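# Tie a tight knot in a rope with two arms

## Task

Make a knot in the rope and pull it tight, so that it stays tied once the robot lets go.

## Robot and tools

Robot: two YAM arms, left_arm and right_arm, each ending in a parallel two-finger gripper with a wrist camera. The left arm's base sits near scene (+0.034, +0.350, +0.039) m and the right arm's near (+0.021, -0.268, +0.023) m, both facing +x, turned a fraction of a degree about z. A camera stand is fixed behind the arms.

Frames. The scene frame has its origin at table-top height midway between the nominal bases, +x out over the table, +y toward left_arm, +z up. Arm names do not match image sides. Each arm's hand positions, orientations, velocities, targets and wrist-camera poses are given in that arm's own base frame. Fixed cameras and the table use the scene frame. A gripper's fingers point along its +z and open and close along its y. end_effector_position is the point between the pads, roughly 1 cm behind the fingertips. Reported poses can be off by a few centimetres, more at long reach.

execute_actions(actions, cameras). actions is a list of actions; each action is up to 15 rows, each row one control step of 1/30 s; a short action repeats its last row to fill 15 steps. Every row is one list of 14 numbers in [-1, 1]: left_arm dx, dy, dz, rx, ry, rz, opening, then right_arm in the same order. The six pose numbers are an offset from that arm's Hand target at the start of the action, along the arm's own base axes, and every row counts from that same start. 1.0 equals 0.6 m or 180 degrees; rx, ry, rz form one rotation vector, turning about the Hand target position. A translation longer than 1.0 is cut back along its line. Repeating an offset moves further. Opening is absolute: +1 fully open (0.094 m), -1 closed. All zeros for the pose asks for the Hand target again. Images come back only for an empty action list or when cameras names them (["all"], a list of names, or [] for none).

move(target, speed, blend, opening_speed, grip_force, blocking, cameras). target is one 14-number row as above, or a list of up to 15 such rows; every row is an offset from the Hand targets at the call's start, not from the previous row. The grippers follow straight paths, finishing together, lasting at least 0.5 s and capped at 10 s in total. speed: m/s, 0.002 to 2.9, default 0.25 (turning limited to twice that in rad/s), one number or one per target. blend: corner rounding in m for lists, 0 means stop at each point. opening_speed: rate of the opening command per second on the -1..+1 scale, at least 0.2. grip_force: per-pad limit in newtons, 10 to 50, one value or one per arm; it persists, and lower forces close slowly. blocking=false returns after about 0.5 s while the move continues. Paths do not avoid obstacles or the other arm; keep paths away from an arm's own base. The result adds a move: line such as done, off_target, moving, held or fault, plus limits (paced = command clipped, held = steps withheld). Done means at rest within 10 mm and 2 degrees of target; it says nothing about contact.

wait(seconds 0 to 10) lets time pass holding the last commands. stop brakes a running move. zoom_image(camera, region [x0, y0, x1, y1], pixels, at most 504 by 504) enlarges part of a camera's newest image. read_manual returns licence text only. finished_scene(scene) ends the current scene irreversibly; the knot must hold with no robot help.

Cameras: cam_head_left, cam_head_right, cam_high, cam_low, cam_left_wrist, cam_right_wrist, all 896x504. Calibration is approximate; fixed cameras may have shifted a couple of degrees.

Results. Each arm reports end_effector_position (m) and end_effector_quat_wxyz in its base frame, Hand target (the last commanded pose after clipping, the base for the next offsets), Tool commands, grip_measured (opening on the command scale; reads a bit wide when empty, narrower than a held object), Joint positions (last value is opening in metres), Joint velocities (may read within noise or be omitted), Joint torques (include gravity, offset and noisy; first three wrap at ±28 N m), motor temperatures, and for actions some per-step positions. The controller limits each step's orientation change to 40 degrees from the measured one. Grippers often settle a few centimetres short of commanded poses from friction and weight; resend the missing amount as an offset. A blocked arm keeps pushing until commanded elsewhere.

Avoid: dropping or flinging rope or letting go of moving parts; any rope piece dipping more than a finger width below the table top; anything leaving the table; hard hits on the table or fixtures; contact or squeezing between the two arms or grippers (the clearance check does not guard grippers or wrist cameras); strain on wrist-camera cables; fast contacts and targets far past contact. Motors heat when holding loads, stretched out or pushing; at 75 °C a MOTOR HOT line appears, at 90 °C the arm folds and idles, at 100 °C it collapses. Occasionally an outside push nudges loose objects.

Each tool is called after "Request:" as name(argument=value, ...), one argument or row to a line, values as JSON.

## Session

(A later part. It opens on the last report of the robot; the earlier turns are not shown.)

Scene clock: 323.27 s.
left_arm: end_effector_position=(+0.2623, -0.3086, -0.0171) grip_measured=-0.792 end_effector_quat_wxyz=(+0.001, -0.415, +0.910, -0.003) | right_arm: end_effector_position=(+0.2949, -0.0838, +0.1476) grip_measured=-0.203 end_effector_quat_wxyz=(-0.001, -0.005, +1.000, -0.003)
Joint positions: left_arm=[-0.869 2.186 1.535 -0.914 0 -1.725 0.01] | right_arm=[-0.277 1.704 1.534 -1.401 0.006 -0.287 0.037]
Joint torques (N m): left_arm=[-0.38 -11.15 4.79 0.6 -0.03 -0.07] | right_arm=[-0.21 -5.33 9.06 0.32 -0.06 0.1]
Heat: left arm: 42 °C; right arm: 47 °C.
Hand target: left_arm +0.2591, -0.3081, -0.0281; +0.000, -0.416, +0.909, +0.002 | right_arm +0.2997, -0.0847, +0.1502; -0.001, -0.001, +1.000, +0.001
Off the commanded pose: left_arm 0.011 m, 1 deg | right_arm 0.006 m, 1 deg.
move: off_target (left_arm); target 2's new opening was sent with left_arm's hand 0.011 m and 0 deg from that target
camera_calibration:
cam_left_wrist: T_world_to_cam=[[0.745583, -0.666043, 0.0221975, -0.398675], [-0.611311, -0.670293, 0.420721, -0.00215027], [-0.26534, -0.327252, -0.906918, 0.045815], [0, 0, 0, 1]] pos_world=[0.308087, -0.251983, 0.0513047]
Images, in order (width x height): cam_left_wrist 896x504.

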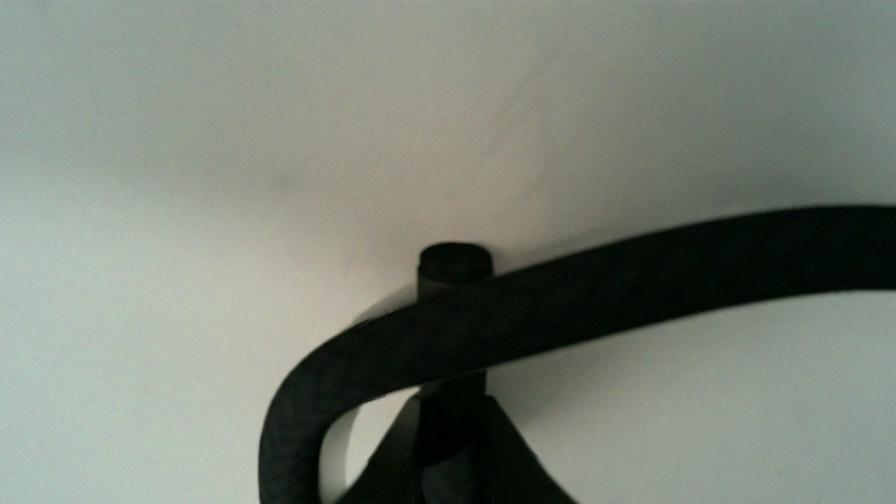

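Request:
move(
  target=[
    [-0.033,-0.037,0.033,0,0,0,-0.92,0,0,0,0,0,0,-0.2],
    [-0.037,-0.06,0.1,0,0,-0.217,-0.92,0,0,0,0,0,0,-0.2],
    [-0.07,-0.08,0.1,0,0,-0.439,-0.92,0,0,0,0,0,0,-0.2],
    [-0.117,-0.052,0.1,0,0,-0.772,-0.92,0,0,0,0,0,0,-0.2],
    [-0.137,0.007,0.1,0,0,0.978,-0.92,0,0,0,0,0,0,-0.2],
    [-0.132,0.04,0.083,0,0,0.811,-0.92,0,0,0,0,0,0,-0.2],
  ],
  speed=0.25,
  blend=[0.01,0.01,0.01,0.015,0.01,0],
  cameras=["cam_left_wrist","cam_high","cam_low","cam_head_right"],
)

Request:
zoom_image(
  camera="cam_high",
  region=[320, 200, 480, 330],
)

Scene clock: 345.40 s.
left_arm: end_effector_position=(+0.1802, -0.2869, +0.0188) grip_measured=-0.793 end_effector_quat_wxyz=(-0.006, +0.991, +0.134, -0.002) | right_arm: end_effector_position=(+0.2949, -0.0838, +0.1476) grip_measured=-0.203 end_effector_quat_wxyz=(-0.001, -0.005, +1.000, -0.003)
Joint positions: left_arm=[-1.014 1.916 1.278 -0.945 -0.002 1.86 0.01] | right_arm=[-0.277 1.704 1.534 -1.401 0.006 -0.287 0.037]
Joint torques (N m): left_arm=[0.55 -12.4 4.49 0.41 0.03 0.1] | right_arm=[-0.21 -5.34 9.05 0.32 -0.06 0.09]
Heat: left arm: 43 °C; right arm: 47 °C.
Hand target: left_arm +0.1799, -0.2841, +0.0217; +0.002, +0.991, +0.132, -0.001 | right_arm +0.2997, -0.0847, +0.1502; -0.001, -0.001, +1.000, +0.001
Off the commanded pose: left_arm 0.004 m, 1 deg | right_arm 0.006 m, 1 deg.
move: done
camera_calibration:
cam_left_wrist: T_world_to_cam=[[-0.250318, 0.967768, 0.0276893, 0.324232], [0.882171, 0.216208, 0.418364, -0.0676275], [0.398892, 0.129151, -0.907857, 0.0749907], [0, 0, 0, 1]] pos_world=[0.110907, -0.308845, 0.087396]
Images, in order (width x height): cam_head_right 896x504, cam_high 896x504, cam_low 896x504, cam_left_wrist 896x504.

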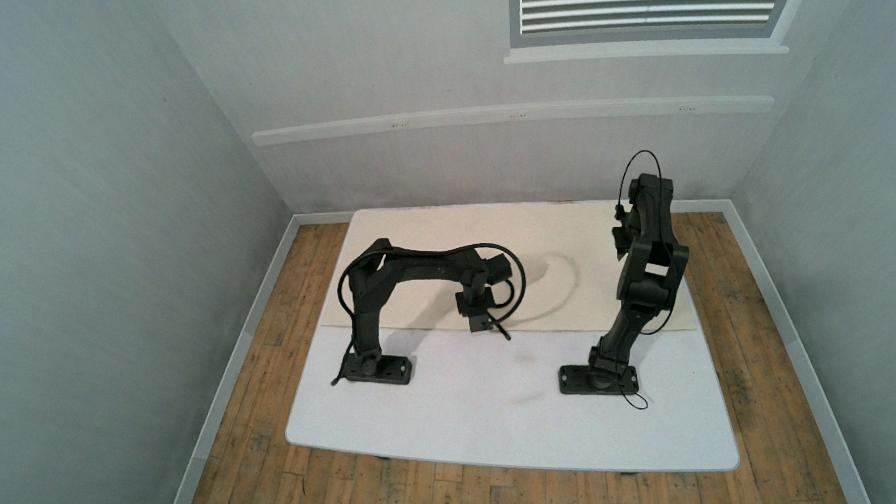

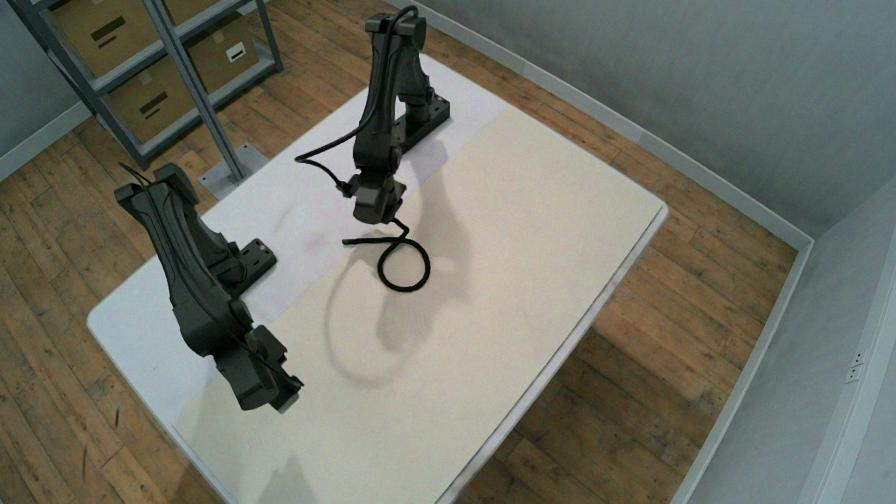

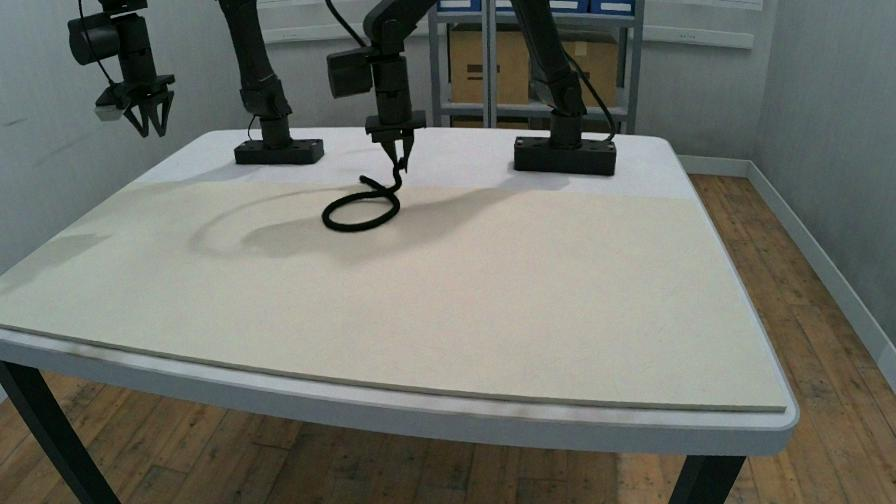

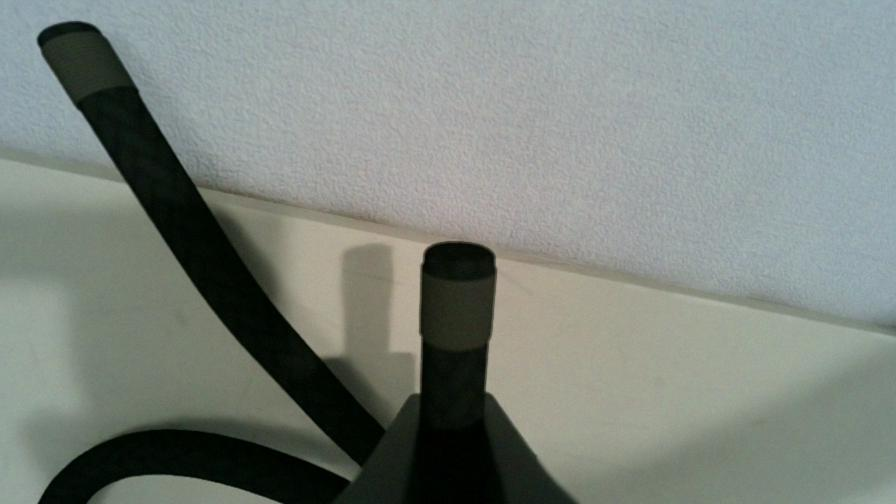

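Scaled by 3.150.

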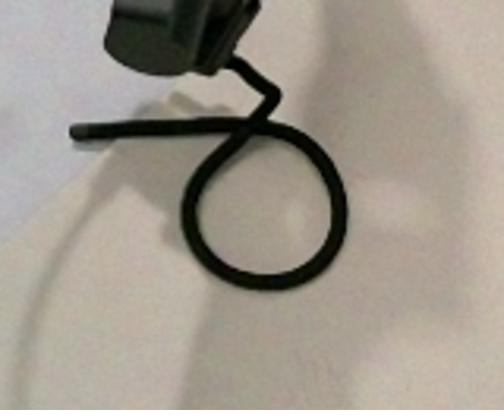

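Request:
move(
  target=[
    [0,0,-0.065,0,0,0,-0.92,0,0,0,0,0,0,-0.2],
    [0,0,-0.065,0,0,0,-0.3,0,0,0,0,0,0,-0.2],
    [0,0,0.08,0,0,0,-0.2,0,0,0,0,0,0,-0.2],
    [0.13,0.007,0.13,0,0,0.5,-0.2,0,0,0,0,0,0,-0.2],
  ],
  speed=[0.1,0.1,0.2,0.35],
  blend=[0,0,0.02,0],
  opening_speed=0.7,
  cameras=["cam_left_wrist"],
)

Scene clock: 396.23 s.
left_arm: end_effector_position=(+0.2538, -0.2779, +0.0978) grip_measured=-0.202 end_effector_quat_wxyz=(+0.003, +0.611, +0.792, +0.000) | right_arm: end_effector_position=(+0.2949, -0.0838, +0.1476) grip_measured=-0.203 end_effector_quat_wxyz=(-0.001, -0.005, +1.000, -0.003)
Joint positions: left_arm=[-0.834 1.972 1.679 -1.272 -0.002 0.48 0.037] | right_arm=[-0.277 1.704 1.534 -1.401 0.006 -0.287 0.037]
Joint torques (N m): left_arm=[0.43 -9.54 9.39 0.16 -0.04 -0.01] | right_arm=[-0.21 -5.33 9.03 0.32 -0.06 0.1]
Heat: left arm: 44 °C; right arm: 47 °C.
Hand target: left_arm +0.2580, -0.2799, +0.0997; +0.002, +0.608, +0.794, +0.001 | right_arm +0.2997, -0.0847, +0.1502; -0.001, -0.001, +1.000, +0.001
Off the commanded pose: left_arm 0.005 m, 1 deg | right_arm 0.006 m, 1 deg.
move: done; blend cut to 0 m at target 3; target 2's new opening was sent with left_arm's hand 0.011 m and 1 deg from that target
camera_calibration:
cam_left_wrist: T_world_to_cam=[[-0.970947, -0.239017, 0.0115484, 0.180879], [-0.212707, 0.884167, 0.415937, 0.296199], [-0.109627, 0.401397, -0.90932, 0.321019], [0, 0, 0, 1]] pos_world=[0.27382, -0.347512, 0.16662]
Images, in order (width x height): cam_left_wrist 896x504.

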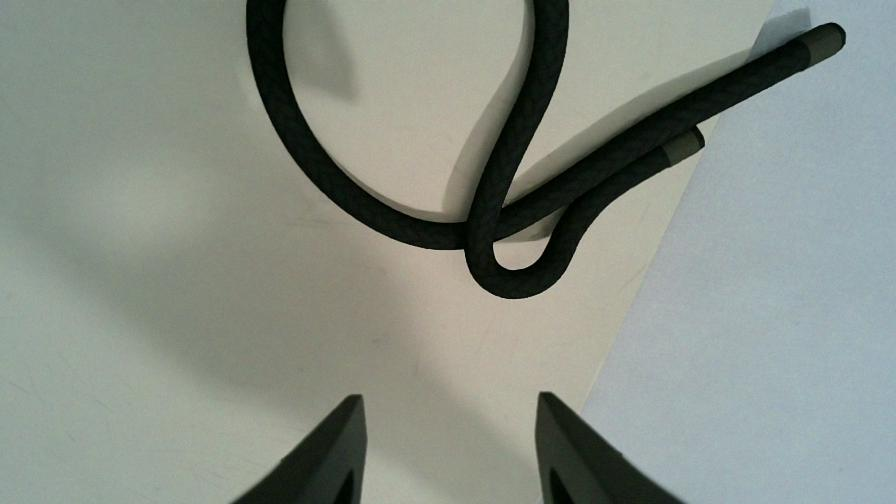

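Request:
move(
  target=[
    [-0.073,0.047,-0.11,0,0,0.494,-0.45,0,0,0,0,0,0,-0.2],
  ],
  speed=0.3,
  cameras=["cam_left_wrist"],
)

Scene clock: 426.83 s.
left_arm: end_effector_position=(+0.2165, -0.2517, +0.0313) grip_measured=-0.448 end_effector_quat_wxyz=(-0.006, -0.122, +0.992, +0.009) | right_arm: end_effector_position=(+0.2949, -0.0838, +0.1476) grip_measured=-0.203 end_effector_quat_wxyz=(-0.001, -0.005, +1.000, -0.003)
Joint positions: left_arm=[-0.864 1.884 1.287 -0.996 -0.001 -1.109 0.026] | right_arm=[-0.277 1.704 1.534 -1.401 0.006 -0.287 0.037]
Joint torques (N m): left_arm=[-0.44 -12.14 4.55 0.45 -0.04 -0.05] | right_arm=[-0.23 -5.31 9.05 0.32 -0.07 0.09]
Heat: left arm: 43 °C; right arm: 47 °C.
Hand target: left_arm +0.2142, -0.2517, +0.0338; +0.001, -0.123, +0.992, +0.002 | right_arm +0.2997, -0.0847, +0.1502; -0.001, -0.001, +1.000, +0.001
Off the commanded pose: left_arm 0.003 m, 1 deg | right_arm 0.006 m, 1 deg.
move: done
camera_calibration:
cam_left_wrist: T_world_to_cam=[[0.228161, -0.973616, -0.00374211, -0.292285], [-0.879161, -0.207675, 0.428891, 0.161904], [-0.418353, -0.0945665, -0.903348, 0.187721], [0, 0, 0, 1]] pos_world=[0.287562, -0.233197, 0.0990444]
Images, in order (width x height): cam_left_wrist 896x504.

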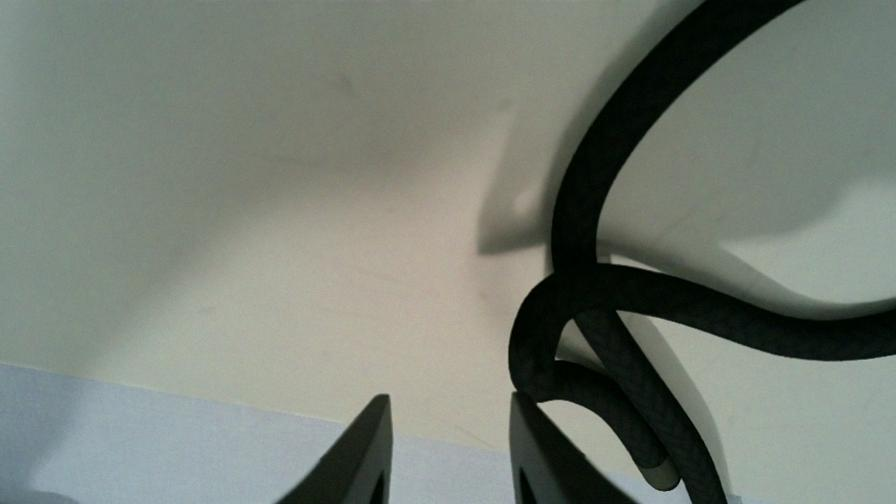

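Request:
move(
  target=[
    [0.01,-0.029,-0.048,0,0,0,-0.45,0,0,0,0,0,0,-0.2],
  ],
  speed=0.12,
  cameras=["cam_left_wrist","cam_low"],
)

Request:
zoom_image(
  camera="cam_low",
  region=[300, 130, 440, 240],
)

Scene clock: 443.87 s.
left_arm: end_effector_position=(+0.2210, -0.2676, +0.0105) grip_measured=-0.448 end_effector_quat_wxyz=(+0.000, -0.122, +0.993, +0.001) | right_arm: end_effector_position=(+0.2949, -0.0838, +0.1476) grip_measured=-0.203 end_effector_quat_wxyz=(-0.001, -0.005, +1.000, -0.003)
Joint positions: left_arm=[-0.884 1.948 1.287 -0.911 -0.001 -1.128 0.026] | right_arm=[-0.277 1.704 1.534 -1.401 0.006 -0.287 0.037]
Joint torques (N m): left_arm=[-0.36 -9.32 5.68 0.49 -0.04 -0.06] | right_arm=[-0.23 -5.33 9.03 0.32 -0.07 0.09]
Heat: left arm: 42 °C; right arm: 48 °C.
Hand target: left_arm +0.2201, -0.2691, +0.0049; +0.000, -0.123, +0.992, +0.002 | right_arm +0.2997, -0.0847, +0.1502; -0.001, -0.001, +1.000, +0.001
Off the commanded pose: left_arm 0.006 m, 0 deg | right_arm 0.006 m, 1 deg.
move: done
camera_calibration:
cam_left_wrist: T_world_to_cam=[[0.227713, -0.973615, 0.0148239, -0.309063], [-0.885019, -0.200596, 0.420122, 0.174595], [-0.406064, -0.108787, -0.907346, 0.162876], [0, 0, 0, 1]] pos_world=[0.291036, -0.248167, 0.0790157]
Images, in order (width x height): cam_low 896x504, cam_left_wrist 896x504.

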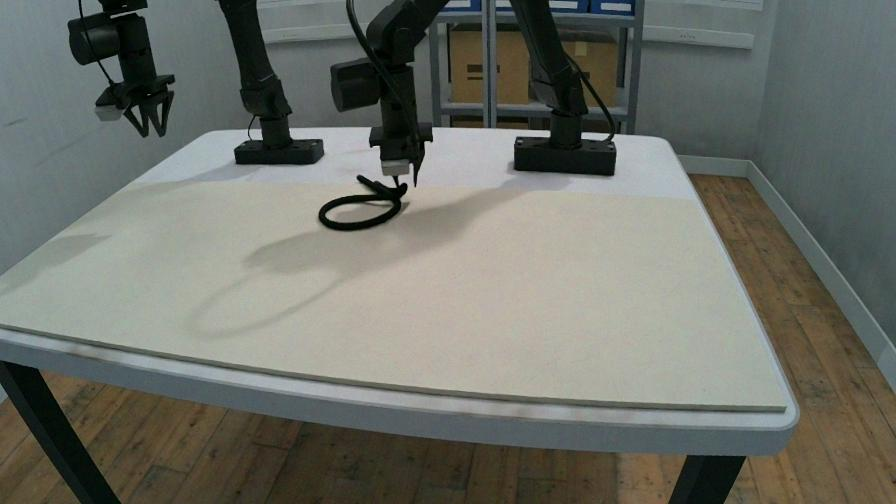

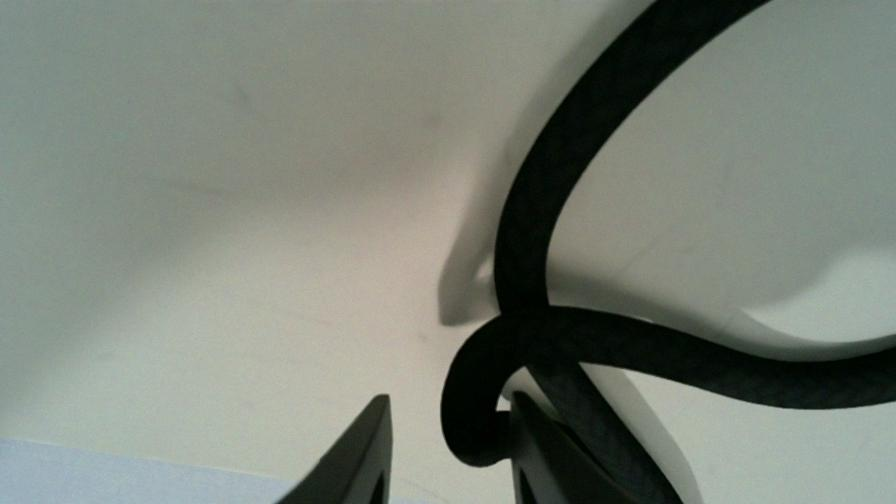

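Scaled by 3.600.

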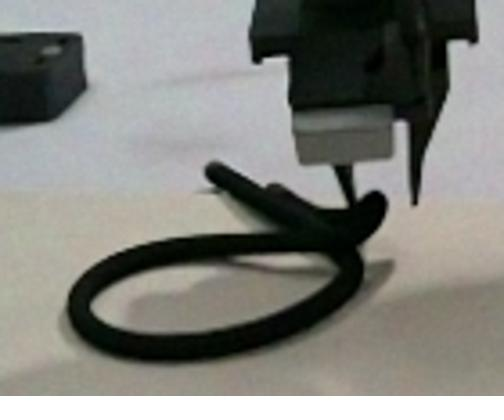

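Request:
move(
  target=[
    [0,0,-0.01,0,0,0,-0.45,0,0,0,0,0,0,-0.2],
    [0,0,-0.01,0,0,0,-0.93,0,0,0,0,0,0,-0.2],
  ],
  speed=0.12,
  opening_speed=0.5,
  cameras=["cam_left_wrist"],
)

Scene clock: 454.07 s.
left_arm: end_effector_position=(+0.2242, -0.2716, +0.0093) grip_measured=-0.808 end_effector_quat_wxyz=(+0.005, -0.122, +0.992, -0.007) | right_arm: end_effector_position=(+0.2949, -0.0838, +0.1476) grip_measured=-0.203 end_effector_quat_wxyz=(-0.001, -0.005, +1.000, -0.003)
Joint positions: left_arm=[-0.884 1.952 1.287 -0.889 -0.001 -1.129 0.009] | right_arm=[-0.277 1.704 1.534 -1.401 0.006 -0.287 0.037]
Joint torques (N m): left_arm=[-0.38 -8.94 4.78 0.53 -0.04 -0.05] | right_arm=[-0.21 -5.33 9.06 0.32 -0.06 0.09]
Heat: left arm: 41 °C; right arm: 48 °C.
Hand target: left_arm +0.2202, -0.2691, -0.0011; +0.000, -0.123, +0.992, +0.002 | right_arm +0.2997, -0.0847, +0.1502; -0.001, -0.001, +1.000, +0.001
Off the commanded pose: left_arm 0.011 m, 1 deg | right_arm 0.006 m, 1 deg.
move: off_target (left_arm); target 2's new opening was sent with left_arm's hand 0.011 m and 1 deg from that target
camera_calibration:
cam_left_wrist: T_world_to_cam=[[0.227823, -0.9732, 0.0312654, -0.313726], [-0.889808, -0.195048, 0.412551, 0.179888], [-0.395396, -0.121809, -0.910398, 0.156738], [0, 0, 0, 1]] pos_world=[0.293513, -0.25114, 0.0782897]
Images, in order (width x height): cam_left_wrist 896x504.

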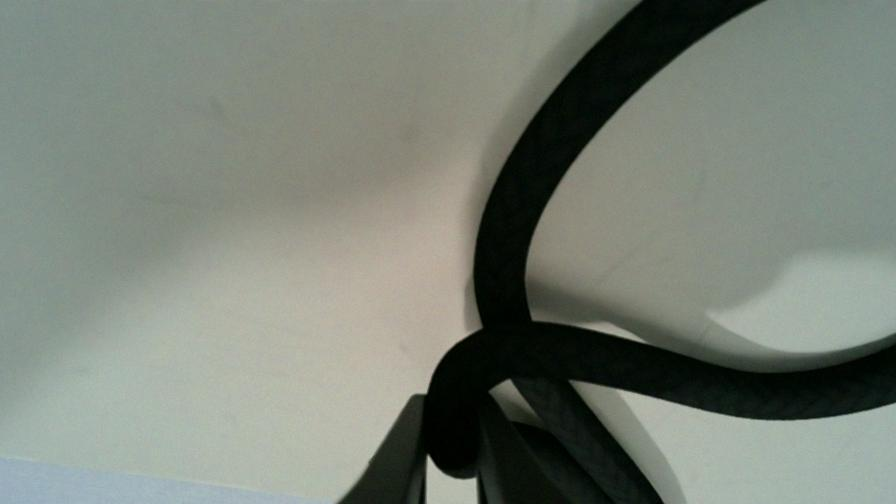

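Request:
move(
  target=[
    [0.03,0.005,0.04,0,0,-0.05,-0.93,0,0,0,0,0,0,-0.2],
    [0.142,0.025,0.03,0,0,-0.178,-0.93,0,0,0,0,0,0,-0.2],
    [0.15,0.028,-0.025,0,0,-0.178,-0.93,0,0,0,0,0,0,-0.2],
  ],
  speed=0.15,
  blend=[0.01,0.01,0],
  cameras=["cam_left_wrist","cam_high","cam_low"],
)

Request:
zoom_image(
  camera="cam_high",
  region=[320, 200, 480, 330],
)

Scene clock: 463.87 s.
left_arm: end_effector_position=(+0.3054, -0.2514, -0.0076) grip_measured=-0.810 end_effector_quat_wxyz=(-0.005, +0.156, +0.988, +0.003) | right_arm: end_effector_position=(+0.2949, -0.0838, +0.1476) grip_measured=-0.203 end_effector_quat_wxyz=(-0.001, -0.005, +1.000, -0.003)
Joint positions: left_arm=[-0.692 2.154 1.523 -0.951 -0.001 -0.378 0.009] | right_arm=[-0.277 1.704 1.534 -1.401 0.006 -0.287 0.037]
Joint torques (N m): left_arm=[0.44 -10.86 5.63 0.67 -0.06 0.06] | right_arm=[-0.21 -5.33 9.05 0.32 -0.06 0.09]
Heat: left arm: 41 °C; right arm: 48 °C.
Hand target: left_arm +0.3101, -0.2522, -0.0161; +0.001, +0.156, +0.988, +0.002 | right_arm +0.2997, -0.0847, +0.1502; -0.001, -0.001, +1.000, +0.001
Off the commanded pose: left_arm 0.010 m, 1 deg | right_arm 0.006 m, 1 deg.
move: done
camera_calibration:
cam_left_wrist: T_world_to_cam=[[-0.321969, -0.94668, 0.0115506, -0.137628], [-0.853489, 0.295512, 0.42922, 0.375432], [-0.409747, 0.128337, -0.903126, 0.243238], [0, 0, 0, 1]] pos_world=[0.375781, -0.27245, 0.0601218]
Images, in order (width x height): cam_high 896x504, cam_low 896x504, cam_left_wrist 896x504.

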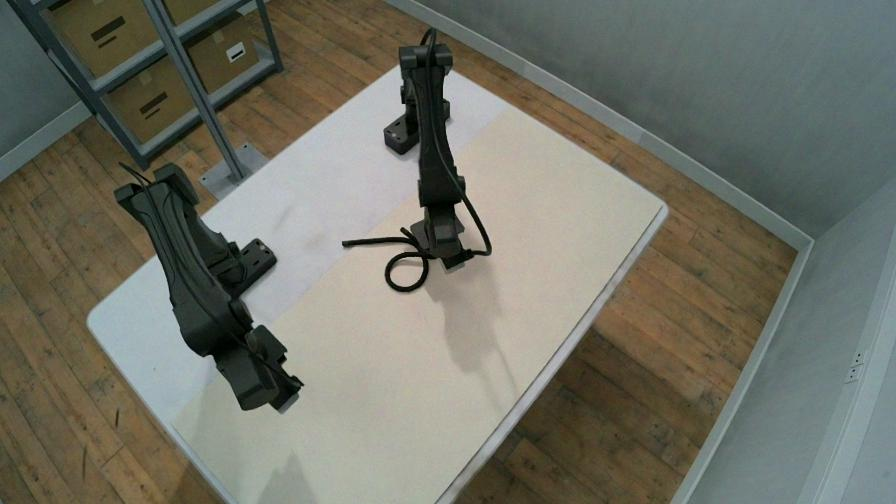

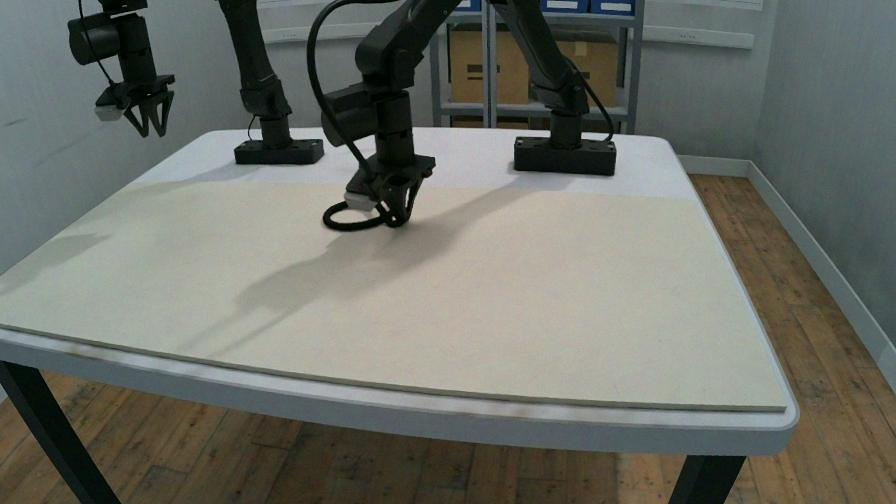

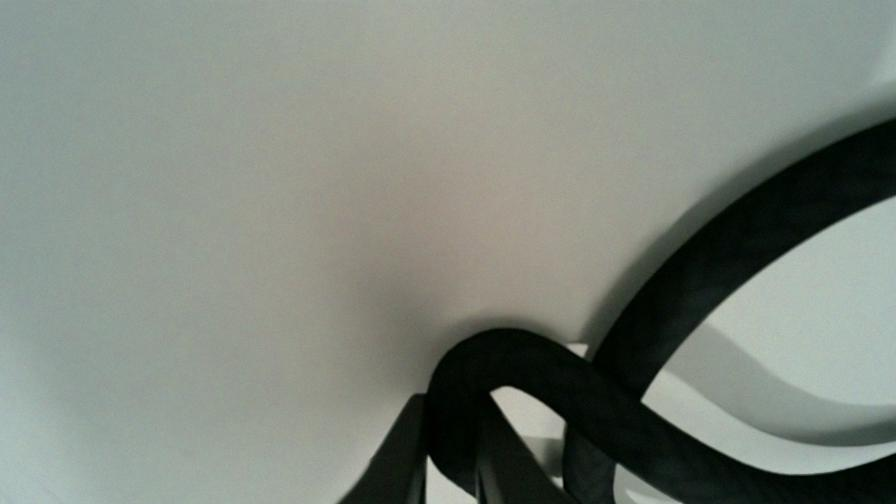

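Scaled by 3.150.

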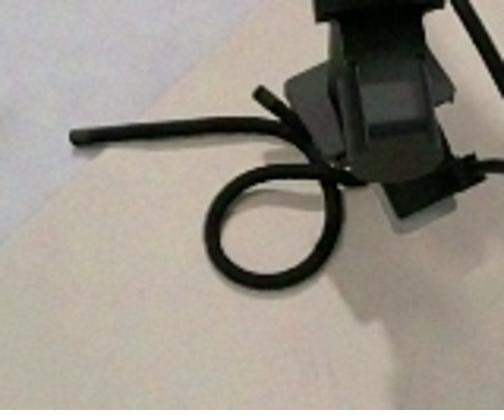

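Request:
move(
  target=[0,0,0,0,0,0,-0.93,-0.225,0.567,-0.1,0.0445,-0.134,0.202,-0.2],
  speed=0.35,
  cameras=["cam_right_wrist"],
)

Scene clock: 517.43 s.
left_arm: end_effector_position=(+0.3054, -0.2514, -0.0076) grip_measured=-0.811 end_effector_quat_wxyz=(-0.005, +0.156, +0.988, +0.003) | right_arm: end_effector_position=(+0.1655, +0.2578, +0.0985) grip_measured=-0.203 end_effector_quat_wxyz=(+0.207, -0.311, +0.924, +0.077)
Joint positions: left_arm=[-0.692 2.154 1.523 -0.951 -0.001 -0.378 0.009] | right_arm=[1.1 1.336 0.898 -0.721 0.175 0.414 0.037]
Joint torques (N m): left_arm=[0.43 -10.88 5.61 0.66 -0.06 0.05] | right_arm=[0.46 -3.44 5.61 1.52 0.18 0.14]
Heat: left arm: 40 °C; right arm: 48 °C.
Hand target: left_arm +0.3101, -0.2522, -0.0161; +0.001, +0.156, +0.988, +0.002 | right_arm +0.1645, +0.2555, +0.0901; +0.204, -0.311, +0.926, +0.068
Off the commanded pose: left_arm 0.010 m, 1 deg | right_arm 0.009 m, 1 deg.
move: done
camera_calibration:
cam_right_wrist: T_world_to_cam=[[0.608503, -0.793472, -0.0112144, 0.105958], [-0.792518, -0.606929, -0.0596046, 0.334743], [0.0404883, 0.0451572, -0.998159, 0.165337], [0, 0, 0, 1]] pos_world=[0.19412, 0.279774, 0.186173]
Images, in order (width x height): cam_right_wrist 896x504.

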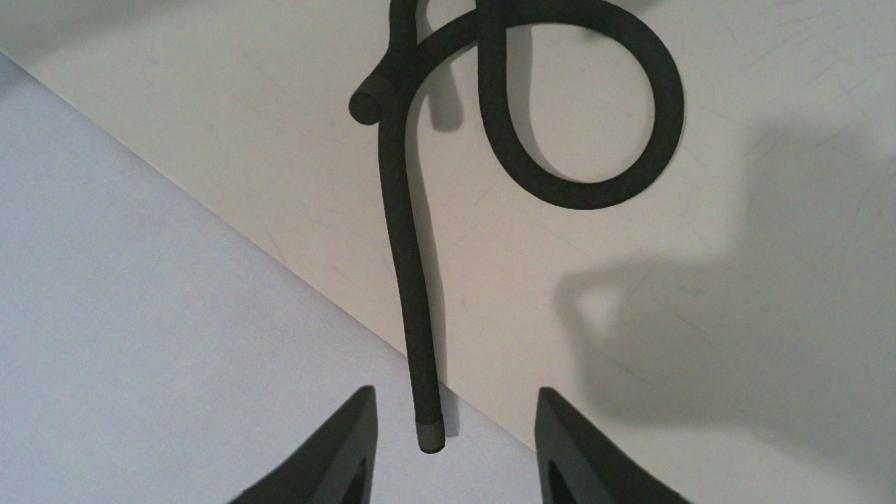

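Request:
move(
  target=[
    [0,0,0,0,0,0,-0.4,0,0,0,0,0,0,-0.2],
    [0,0,0.15,0,0,0,-0.3,0,0,0,0,0,0,-0.2],
    [0.03,-0.09,0.15,0,0,0.306,-0.3,0,0,0,0,0,0,-0.2],
  ],
  speed=0.3,
  blend=[0,0.02,0],
  opening_speed=0.6,
  cameras=["cam_left_wrist","cam_right_wrist"],
)

Scene clock: 575.90 s.
left_arm: end_effector_position=(+0.3288, -0.3038, +0.0760) grip_measured=-0.302 end_effector_quat_wxyz=(+0.003, -0.317, +0.948, -0.005) | right_arm: end_effector_position=(+0.1657, +0.2579, +0.0986) grip_measured=-0.203 end_effector_quat_wxyz=(+0.207, -0.310, +0.924, +0.077)
Joint positions: left_arm=[-0.748 2.283 2.076 -1.35 -0.001 -1.394 0.033] | right_arm=[1.1 1.336 0.898 -0.721 0.176 0.415 0.037]
Joint torques (N m): left_arm=[-0.36 -11.82 9.33 0.12 -0.03 -0.08] | right_arm=[0.47 -3.43 5.61 1.55 0.18 0.1]
Heat: left arm: 41 °C; right arm: 44 °C.
Hand target: left_arm +0.3281, -0.3063, +0.0740; +0.000, -0.318, +0.948, +0.002 | right_arm +0.1646, +0.2555, +0.0901; +0.204, -0.311, +0.926, +0.068
Off the commanded pose: left_arm 0.003 m, 1 deg | right_arm 0.009 m, 1 deg.
move: done; blend cut to 0 m at target 2
camera_calibration:
cam_left_wrist: T_world_to_cam=[[0.589439, -0.807313, 0.0284183, -0.4392], [-0.740866, -0.526233, 0.417367, 0.0891936], [-0.321991, -0.267067, -0.908293, 0.186438], [0, 0, 0, 1]] pos_world=[0.384993, -0.257844, 0.144595]
cam_right_wrist: T_world_to_cam=[[0.607715, -0.794078, -0.0111058, 0.106201], [-0.793091, -0.606117, -0.0602446, 0.334833], [0.0411074, 0.0454194, -0.998122, 0.165231], [0, 0, 0, 1]] pos_world=[0.194221, 0.279776, 0.186272]
Images, in order (width x height): cam_left_wrist 896x504, cam_right_wrist 896x504.

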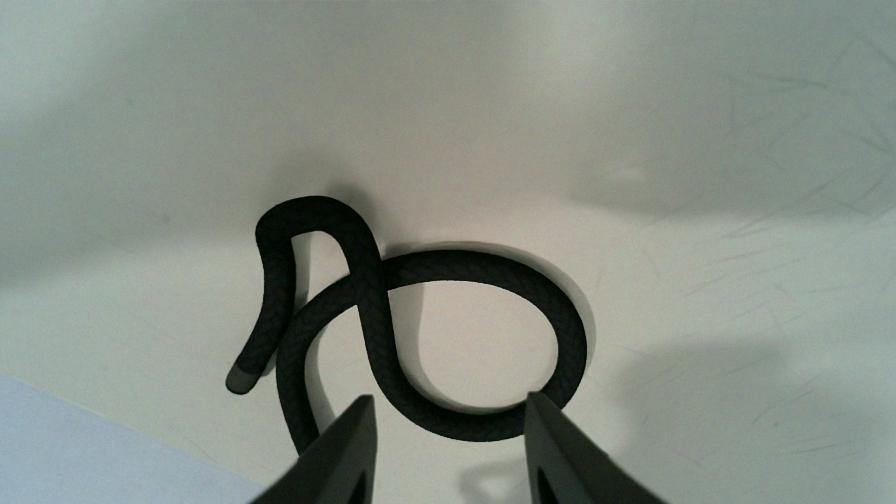

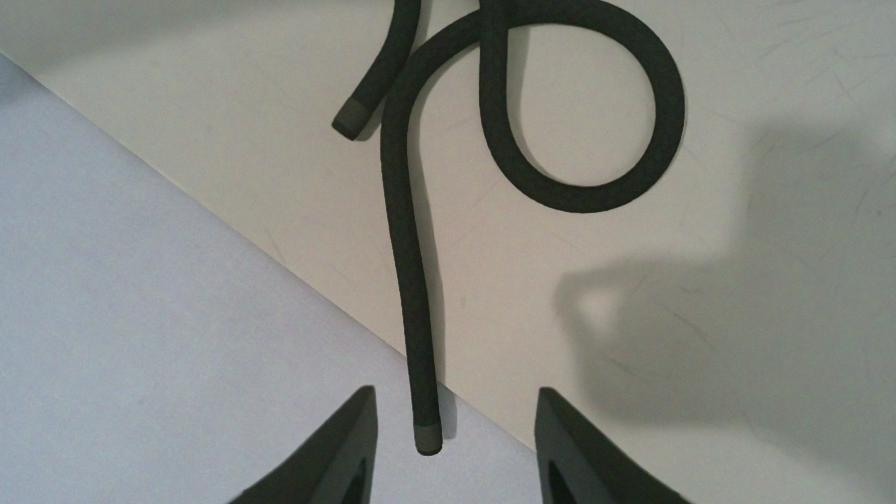

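Request:
execute_actions(
  actions=[],
  cameras=["cam_left_wrist","cam_right_wrist","cam_low"],
)

Scene clock: 599.80 s.
left_arm: end_effector_position=(+0.3287, -0.3038, +0.0758) grip_measured=-0.302 end_effector_quat_wxyz=(+0.003, -0.317, +0.948, -0.005) | right_arm: end_effector_position=(+0.1657, +0.2579, +0.0986) grip_measured=-0.203 end_effector_quat_wxyz=(+0.207, -0.310, +0.924, +0.077)
Joint positions: left_arm=[-0.748 2.284 2.076 -1.351 -0.001 -1.394 0.033] | right_arm=[1.1 1.336 0.898 -0.721 0.176 0.415 0.037]
Joint velocities: within noise
Joint torques (N m): left_arm=[-0.39 -11.82 9.32 0.12 -0.03 -0.07] | right_arm=[0.49 -3.44 5.6 1.54 0.18 0.09]
Motor temperatures (°C): left_arm=[29 41 37 31 31 31 31] | right_arm=[30 34 44 34 30 31 30]
Heat: left arm: 41 °C; right arm: 44 °C.
Hand target: left_arm +0.3281, -0.3063, +0.0738; +0.000, -0.318, +0.948, +0.002 | right_arm +0.1646, +0.2555, +0.0901; +0.204, -0.311, +0.926, +0.068
Tool commands: left_gripper/opening=-0.3 right_gripper/opening=-0.2
Off the commanded pose: left_arm 0.003 m, 1 deg | right_arm 0.009 m, 1 deg.
camera_calibration:
cam_left_wrist: T_world_to_cam=[[0.589788, -0.807085, 0.0276224, -0.439157], [-0.740421, -0.526785, 0.417462, 0.0889488], [-0.322376, -0.266667, -0.908274, 0.186506], [0, 0, 0, 1]] pos_world=[0.384994, -0.257845, 0.144396]
cam_right_wrist: T_world_to_cam=[[0.607715, -0.794078, -0.0111058, 0.106201], [-0.793091, -0.606117, -0.0602446, 0.334833], [0.0411074, 0.0454194, -0.998122, 0.165231], [0, 0, 0, 1]] pos_world=[0.194221, 0.279776, 0.186272]
Images, in order (width x height): cam_low 896x504, cam_left_wrist 896x504, cam_right_wrist 896x504.

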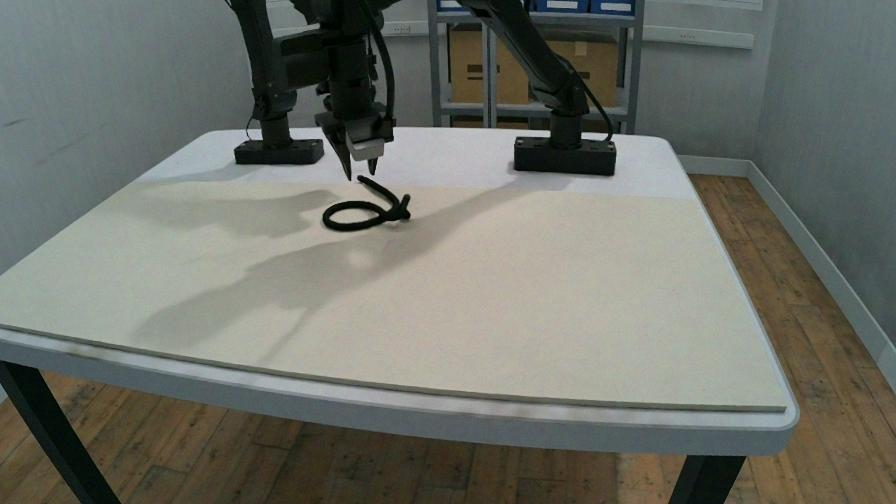

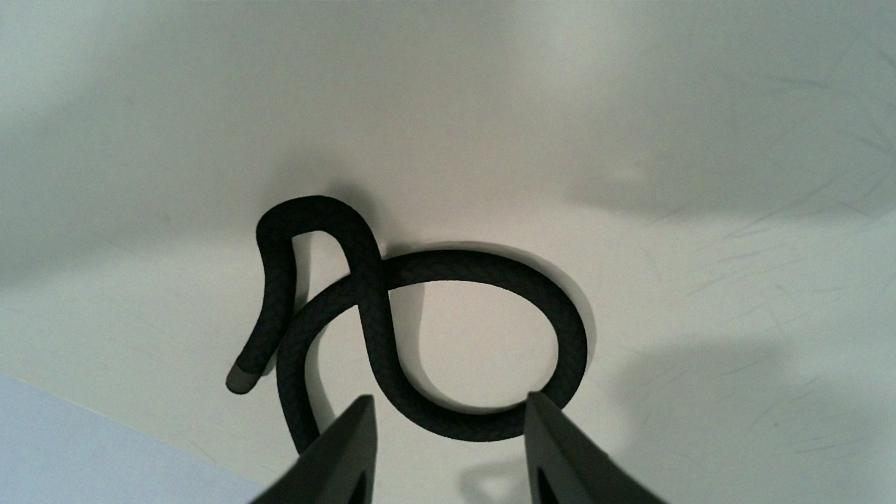

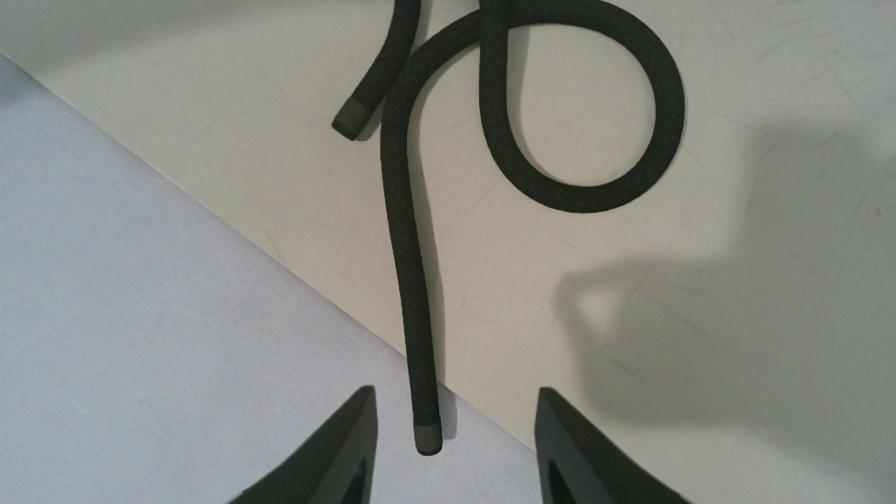

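Request:
move(
  target=[-0.05,0.25,0.13,0,0,0,-0.3,0.079,0.1183,-0.05,-0.0893,0.1065,0.033,-0.2],
  cameras=["cam_right_wrist"],
  speed=0.2,
)

Scene clock: 636.97 s.
left_arm: end_effector_position=(+0.3090, -0.1631, +0.1526) grip_measured=-0.302 end_effector_quat_wxyz=(+0.010, -0.320, +0.947, -0.010) | right_arm: end_effector_position=(+0.2098, +0.3248, +0.0648) grip_measured=-0.203 end_effector_quat_wxyz=(+0.055, -0.356, +0.933, +0.024)
Joint positions: left_arm=[-0.489 1.848 1.729 -1.424 0 -1.141 0.033] | right_arm=[1.008 1.923 1.471 -1.003 0.028 0.278 0.037]
Joint torques (N m): left_arm=[-0.03 -11.38 4.67 0.15 -0.05 0.03] | right_arm=[0.02 -9.2 6.04 0.67 0.02 0.05]
Heat: left arm: 41 °C; right arm: 44 °C.
Hand target: left_arm +0.2983, -0.1575, +0.1513; +0.000, -0.318, +0.948, +0.002 (not the last commanded pose) | right_arm +0.2079, +0.3216, +0.0651; +0.052, -0.356, +0.933, +0.021 (not the last commanded pose)
Off the commanded pose: left_arm 0.013 m, 2 deg | right_arm 0.005 m, 7 deg.
move: held (right_arm; a check stopped the path), off_target (left_arm; braked when a check withheld steps of right_arm); limits=held
pose unreachable (right arm): on one or more control steps of this call, first in action 0 (counted from 0), this arm could not follow its commanded pose, so it was not sent that pose on those steps. It may still have moved: this result reports where it is.
cause: moving toward the commanded pose would bring a part of the arm too close to another arm (this arm's wrist (the part past joint 4) and the left arm's fingers, along the way the arms are being sent, or toward where that arm still pushes).
camera_calibration:
cam_right_wrist: T_world_to_cam=[[0.668263, -0.743921, -0.00255124, 0.102596], [-0.717378, -0.64532, 0.262546, 0.384227], [-0.19696, -0.17362, -0.964916, 0.245534], [0, 0, 0, 1]] pos_world=[0.255435, 0.366902, 0.136304]
Images, in order (width x height): cam_right_wrist 896x504.

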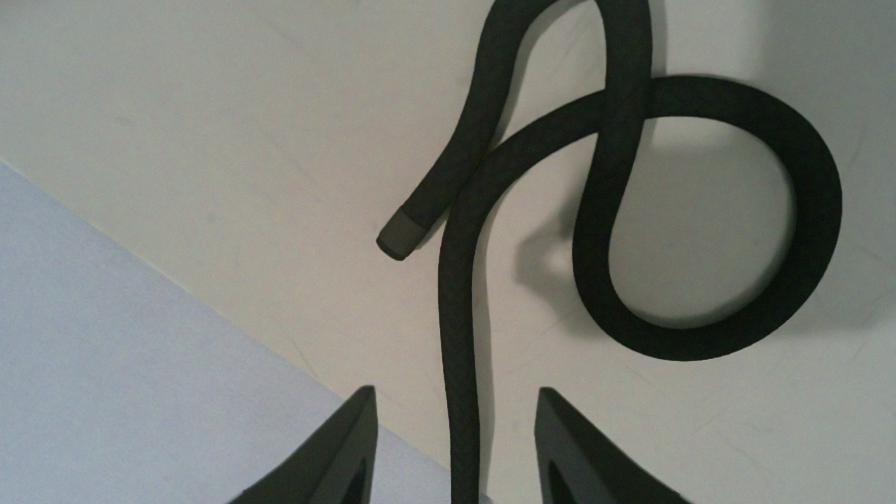

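Request:
move(
  target=[-0.05,0.2,0.05,0,0,0,-0.3,0,0,0,0,0,0,-0.2],
  cameras=[],
  speed=0.25,
)

Request:
move(
  target=[0,0,0,0,0,0,-0.3,0.007,0.008,-0.03,-0.0215,0.0256,0.01,-0.2],
  cameras=["cam_right_wrist"],
  speed=0.15,
)

Scene clock: 645.50 s.
left_arm: end_effector_position=(+0.2796, -0.0397, +0.1847) grip_measured=-0.302 end_effector_quat_wxyz=(+0.014, -0.321, +0.947, -0.008) | right_arm: end_effector_position=(+0.2098, +0.3248, +0.0648) grip_measured=-0.203 end_effector_quat_wxyz=(+0.055, -0.356, +0.933, +0.024)
Joint positions: left_arm=[-0.143 1.601 1.572 -1.51 0.002 -0.796 0.033] | right_arm=[1.008 1.923 1.471 -1.003 0.028 0.278 0.037]
Joint torques (N m): left_arm=[-0.03 -8.44 4.53 0.19 -0.07 0.05] | right_arm=[0.02 -9.2 6.04 0.66 0.03 0.05]
Heat: left arm: 43 °C; right arm: 45 °C.
Hand target: left_arm +0.2683, -0.0375, +0.1814; +0.000, -0.318, +0.948, +0.002 | right_arm +0.2079, +0.3216, +0.0651; +0.052, -0.356, +0.933, +0.021
Off the commanded pose: left_arm 0.012 m, 2 deg | right_arm 0.004 m, 0 deg.
move: off_target (left_arm)
No camera images: "cameras" was empty.

Scene clock: 646.63 s.
left_arm: end_effector_position=(+0.2796, -0.0397, +0.1847) grip_measured=-0.302 end_effector_quat_wxyz=(+0.014, -0.320, +0.947, -0.008) | right_arm: end_effector_position=(+0.2079, +0.3235, +0.0479) grip_measured=-0.203 end_effector_quat_wxyz=(+0.007, -0.371, +0.928, +0.005)
Joint positions: left_arm=[-0.143 1.601 1.572 -1.51 0.002 -0.796 0.033] | right_arm=[0.997 2.021 1.55 -1.083 0 0.236 0.037]
Joint torques (N m): left_arm=[-0.03 -8.46 4.55 0.19 -0.08 0.05] | right_arm=[-0.57 -7.6 8.92 0.36 -0.04 -0.03]
Heat: left arm: 43 °C; right arm: 45 °C.
Hand target: left_arm +0.2683, -0.0375, +0.1814; +0.000, -0.318, +0.948, +0.002 | right_arm +0.2123, +0.3264, +0.0472; +0.003, -0.371, +0.929, +0.005
Off the commanded pose: left_arm 0.012 m, 2 deg | right_arm 0.005 m, 0 deg.
move: off_target (left_arm)
camera_calibration:
cam_right_wrist: T_world_to_cam=[[0.692075, -0.721822, -0.00217504, 0.0906733], [-0.672592, -0.645962, 0.361044, 0.372648], [-0.262015, -0.248407, -0.932546, 0.264852], [0, 0, 0, 1]] pos_world=[0.257283, 0.371957, 0.112641]
Images, in order (width x height): cam_right_wrist 896x504.

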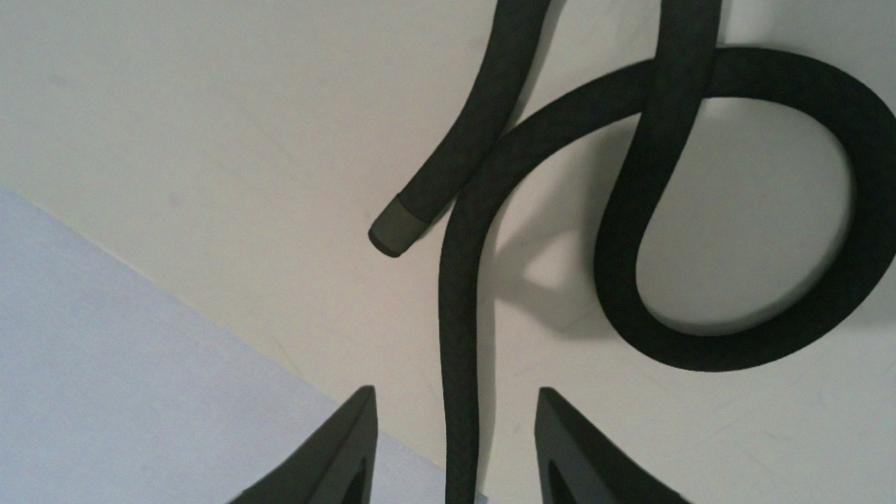

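Request:
move(
  target=[
    [0,0,0,0,0,0,-0.3,0,0,-0.118,0,0,0,-0.2],
    [0,0,0,0,0,0,-0.3,0,0,-0.118,0,0,0,-0.95],
  ],
  cameras=["cam_right_wrist"],
  speed=0.12,
  opening_speed=0.9,
)

Scene clock: 659.00 s.
left_arm: end_effector_position=(+0.2796, -0.0397, +0.1847) grip_measured=-0.302 end_effector_quat_wxyz=(+0.014, -0.320, +0.947, -0.008) | right_arm: end_effector_position=(+0.2107, +0.3294, -0.0067) grip_measured=-0.764 end_effector_quat_wxyz=(+0.008, -0.372, +0.928, +0.009)
Joint positions: left_arm=[-0.143 1.601 1.572 -1.51 0.002 -0.796 0.033] | right_arm=[0.997 2.106 1.45 -0.892 -0.005 0.235 0.011]
Joint torques (N m): left_arm=[-0.02 -8.46 4.55 0.19 -0.07 0.04] | right_arm=[-0.54 -7.51 4.44 0.97 0.01 0]
Heat: left arm: 43 °C; right arm: 46 °C.
Hand target: left_arm +0.2683, -0.0375, +0.1814; +0.000, -0.318, +0.948, +0.002 | right_arm +0.2122, +0.3264, -0.0237; +0.003, -0.370, +0.929, +0.004
Off the commanded pose: left_arm 0.012 m, 2 deg | right_arm 0.017 m, 1 deg.
move: off_target (left_arm, right_arm); target 2's new opening was sent with right_arm's hand 0.017 m and 0 deg from that target
camera_calibration:
cam_right_wrist: T_world_to_cam=[[0.692706, -0.72117, -0.00844236, 0.0925588], [-0.671815, -0.649468, 0.35617, 0.399079], [-0.262342, -0.241049, -0.934383, 0.213813], [0, 0, 0, 1]] pos_world=[0.260083, 0.377479, 0.0584246]
Images, in order (width x height): cam_right_wrist 896x504.

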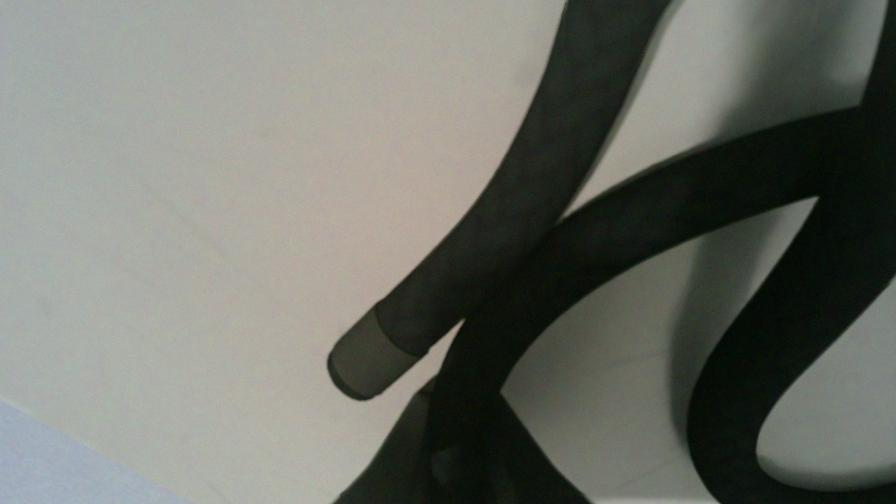

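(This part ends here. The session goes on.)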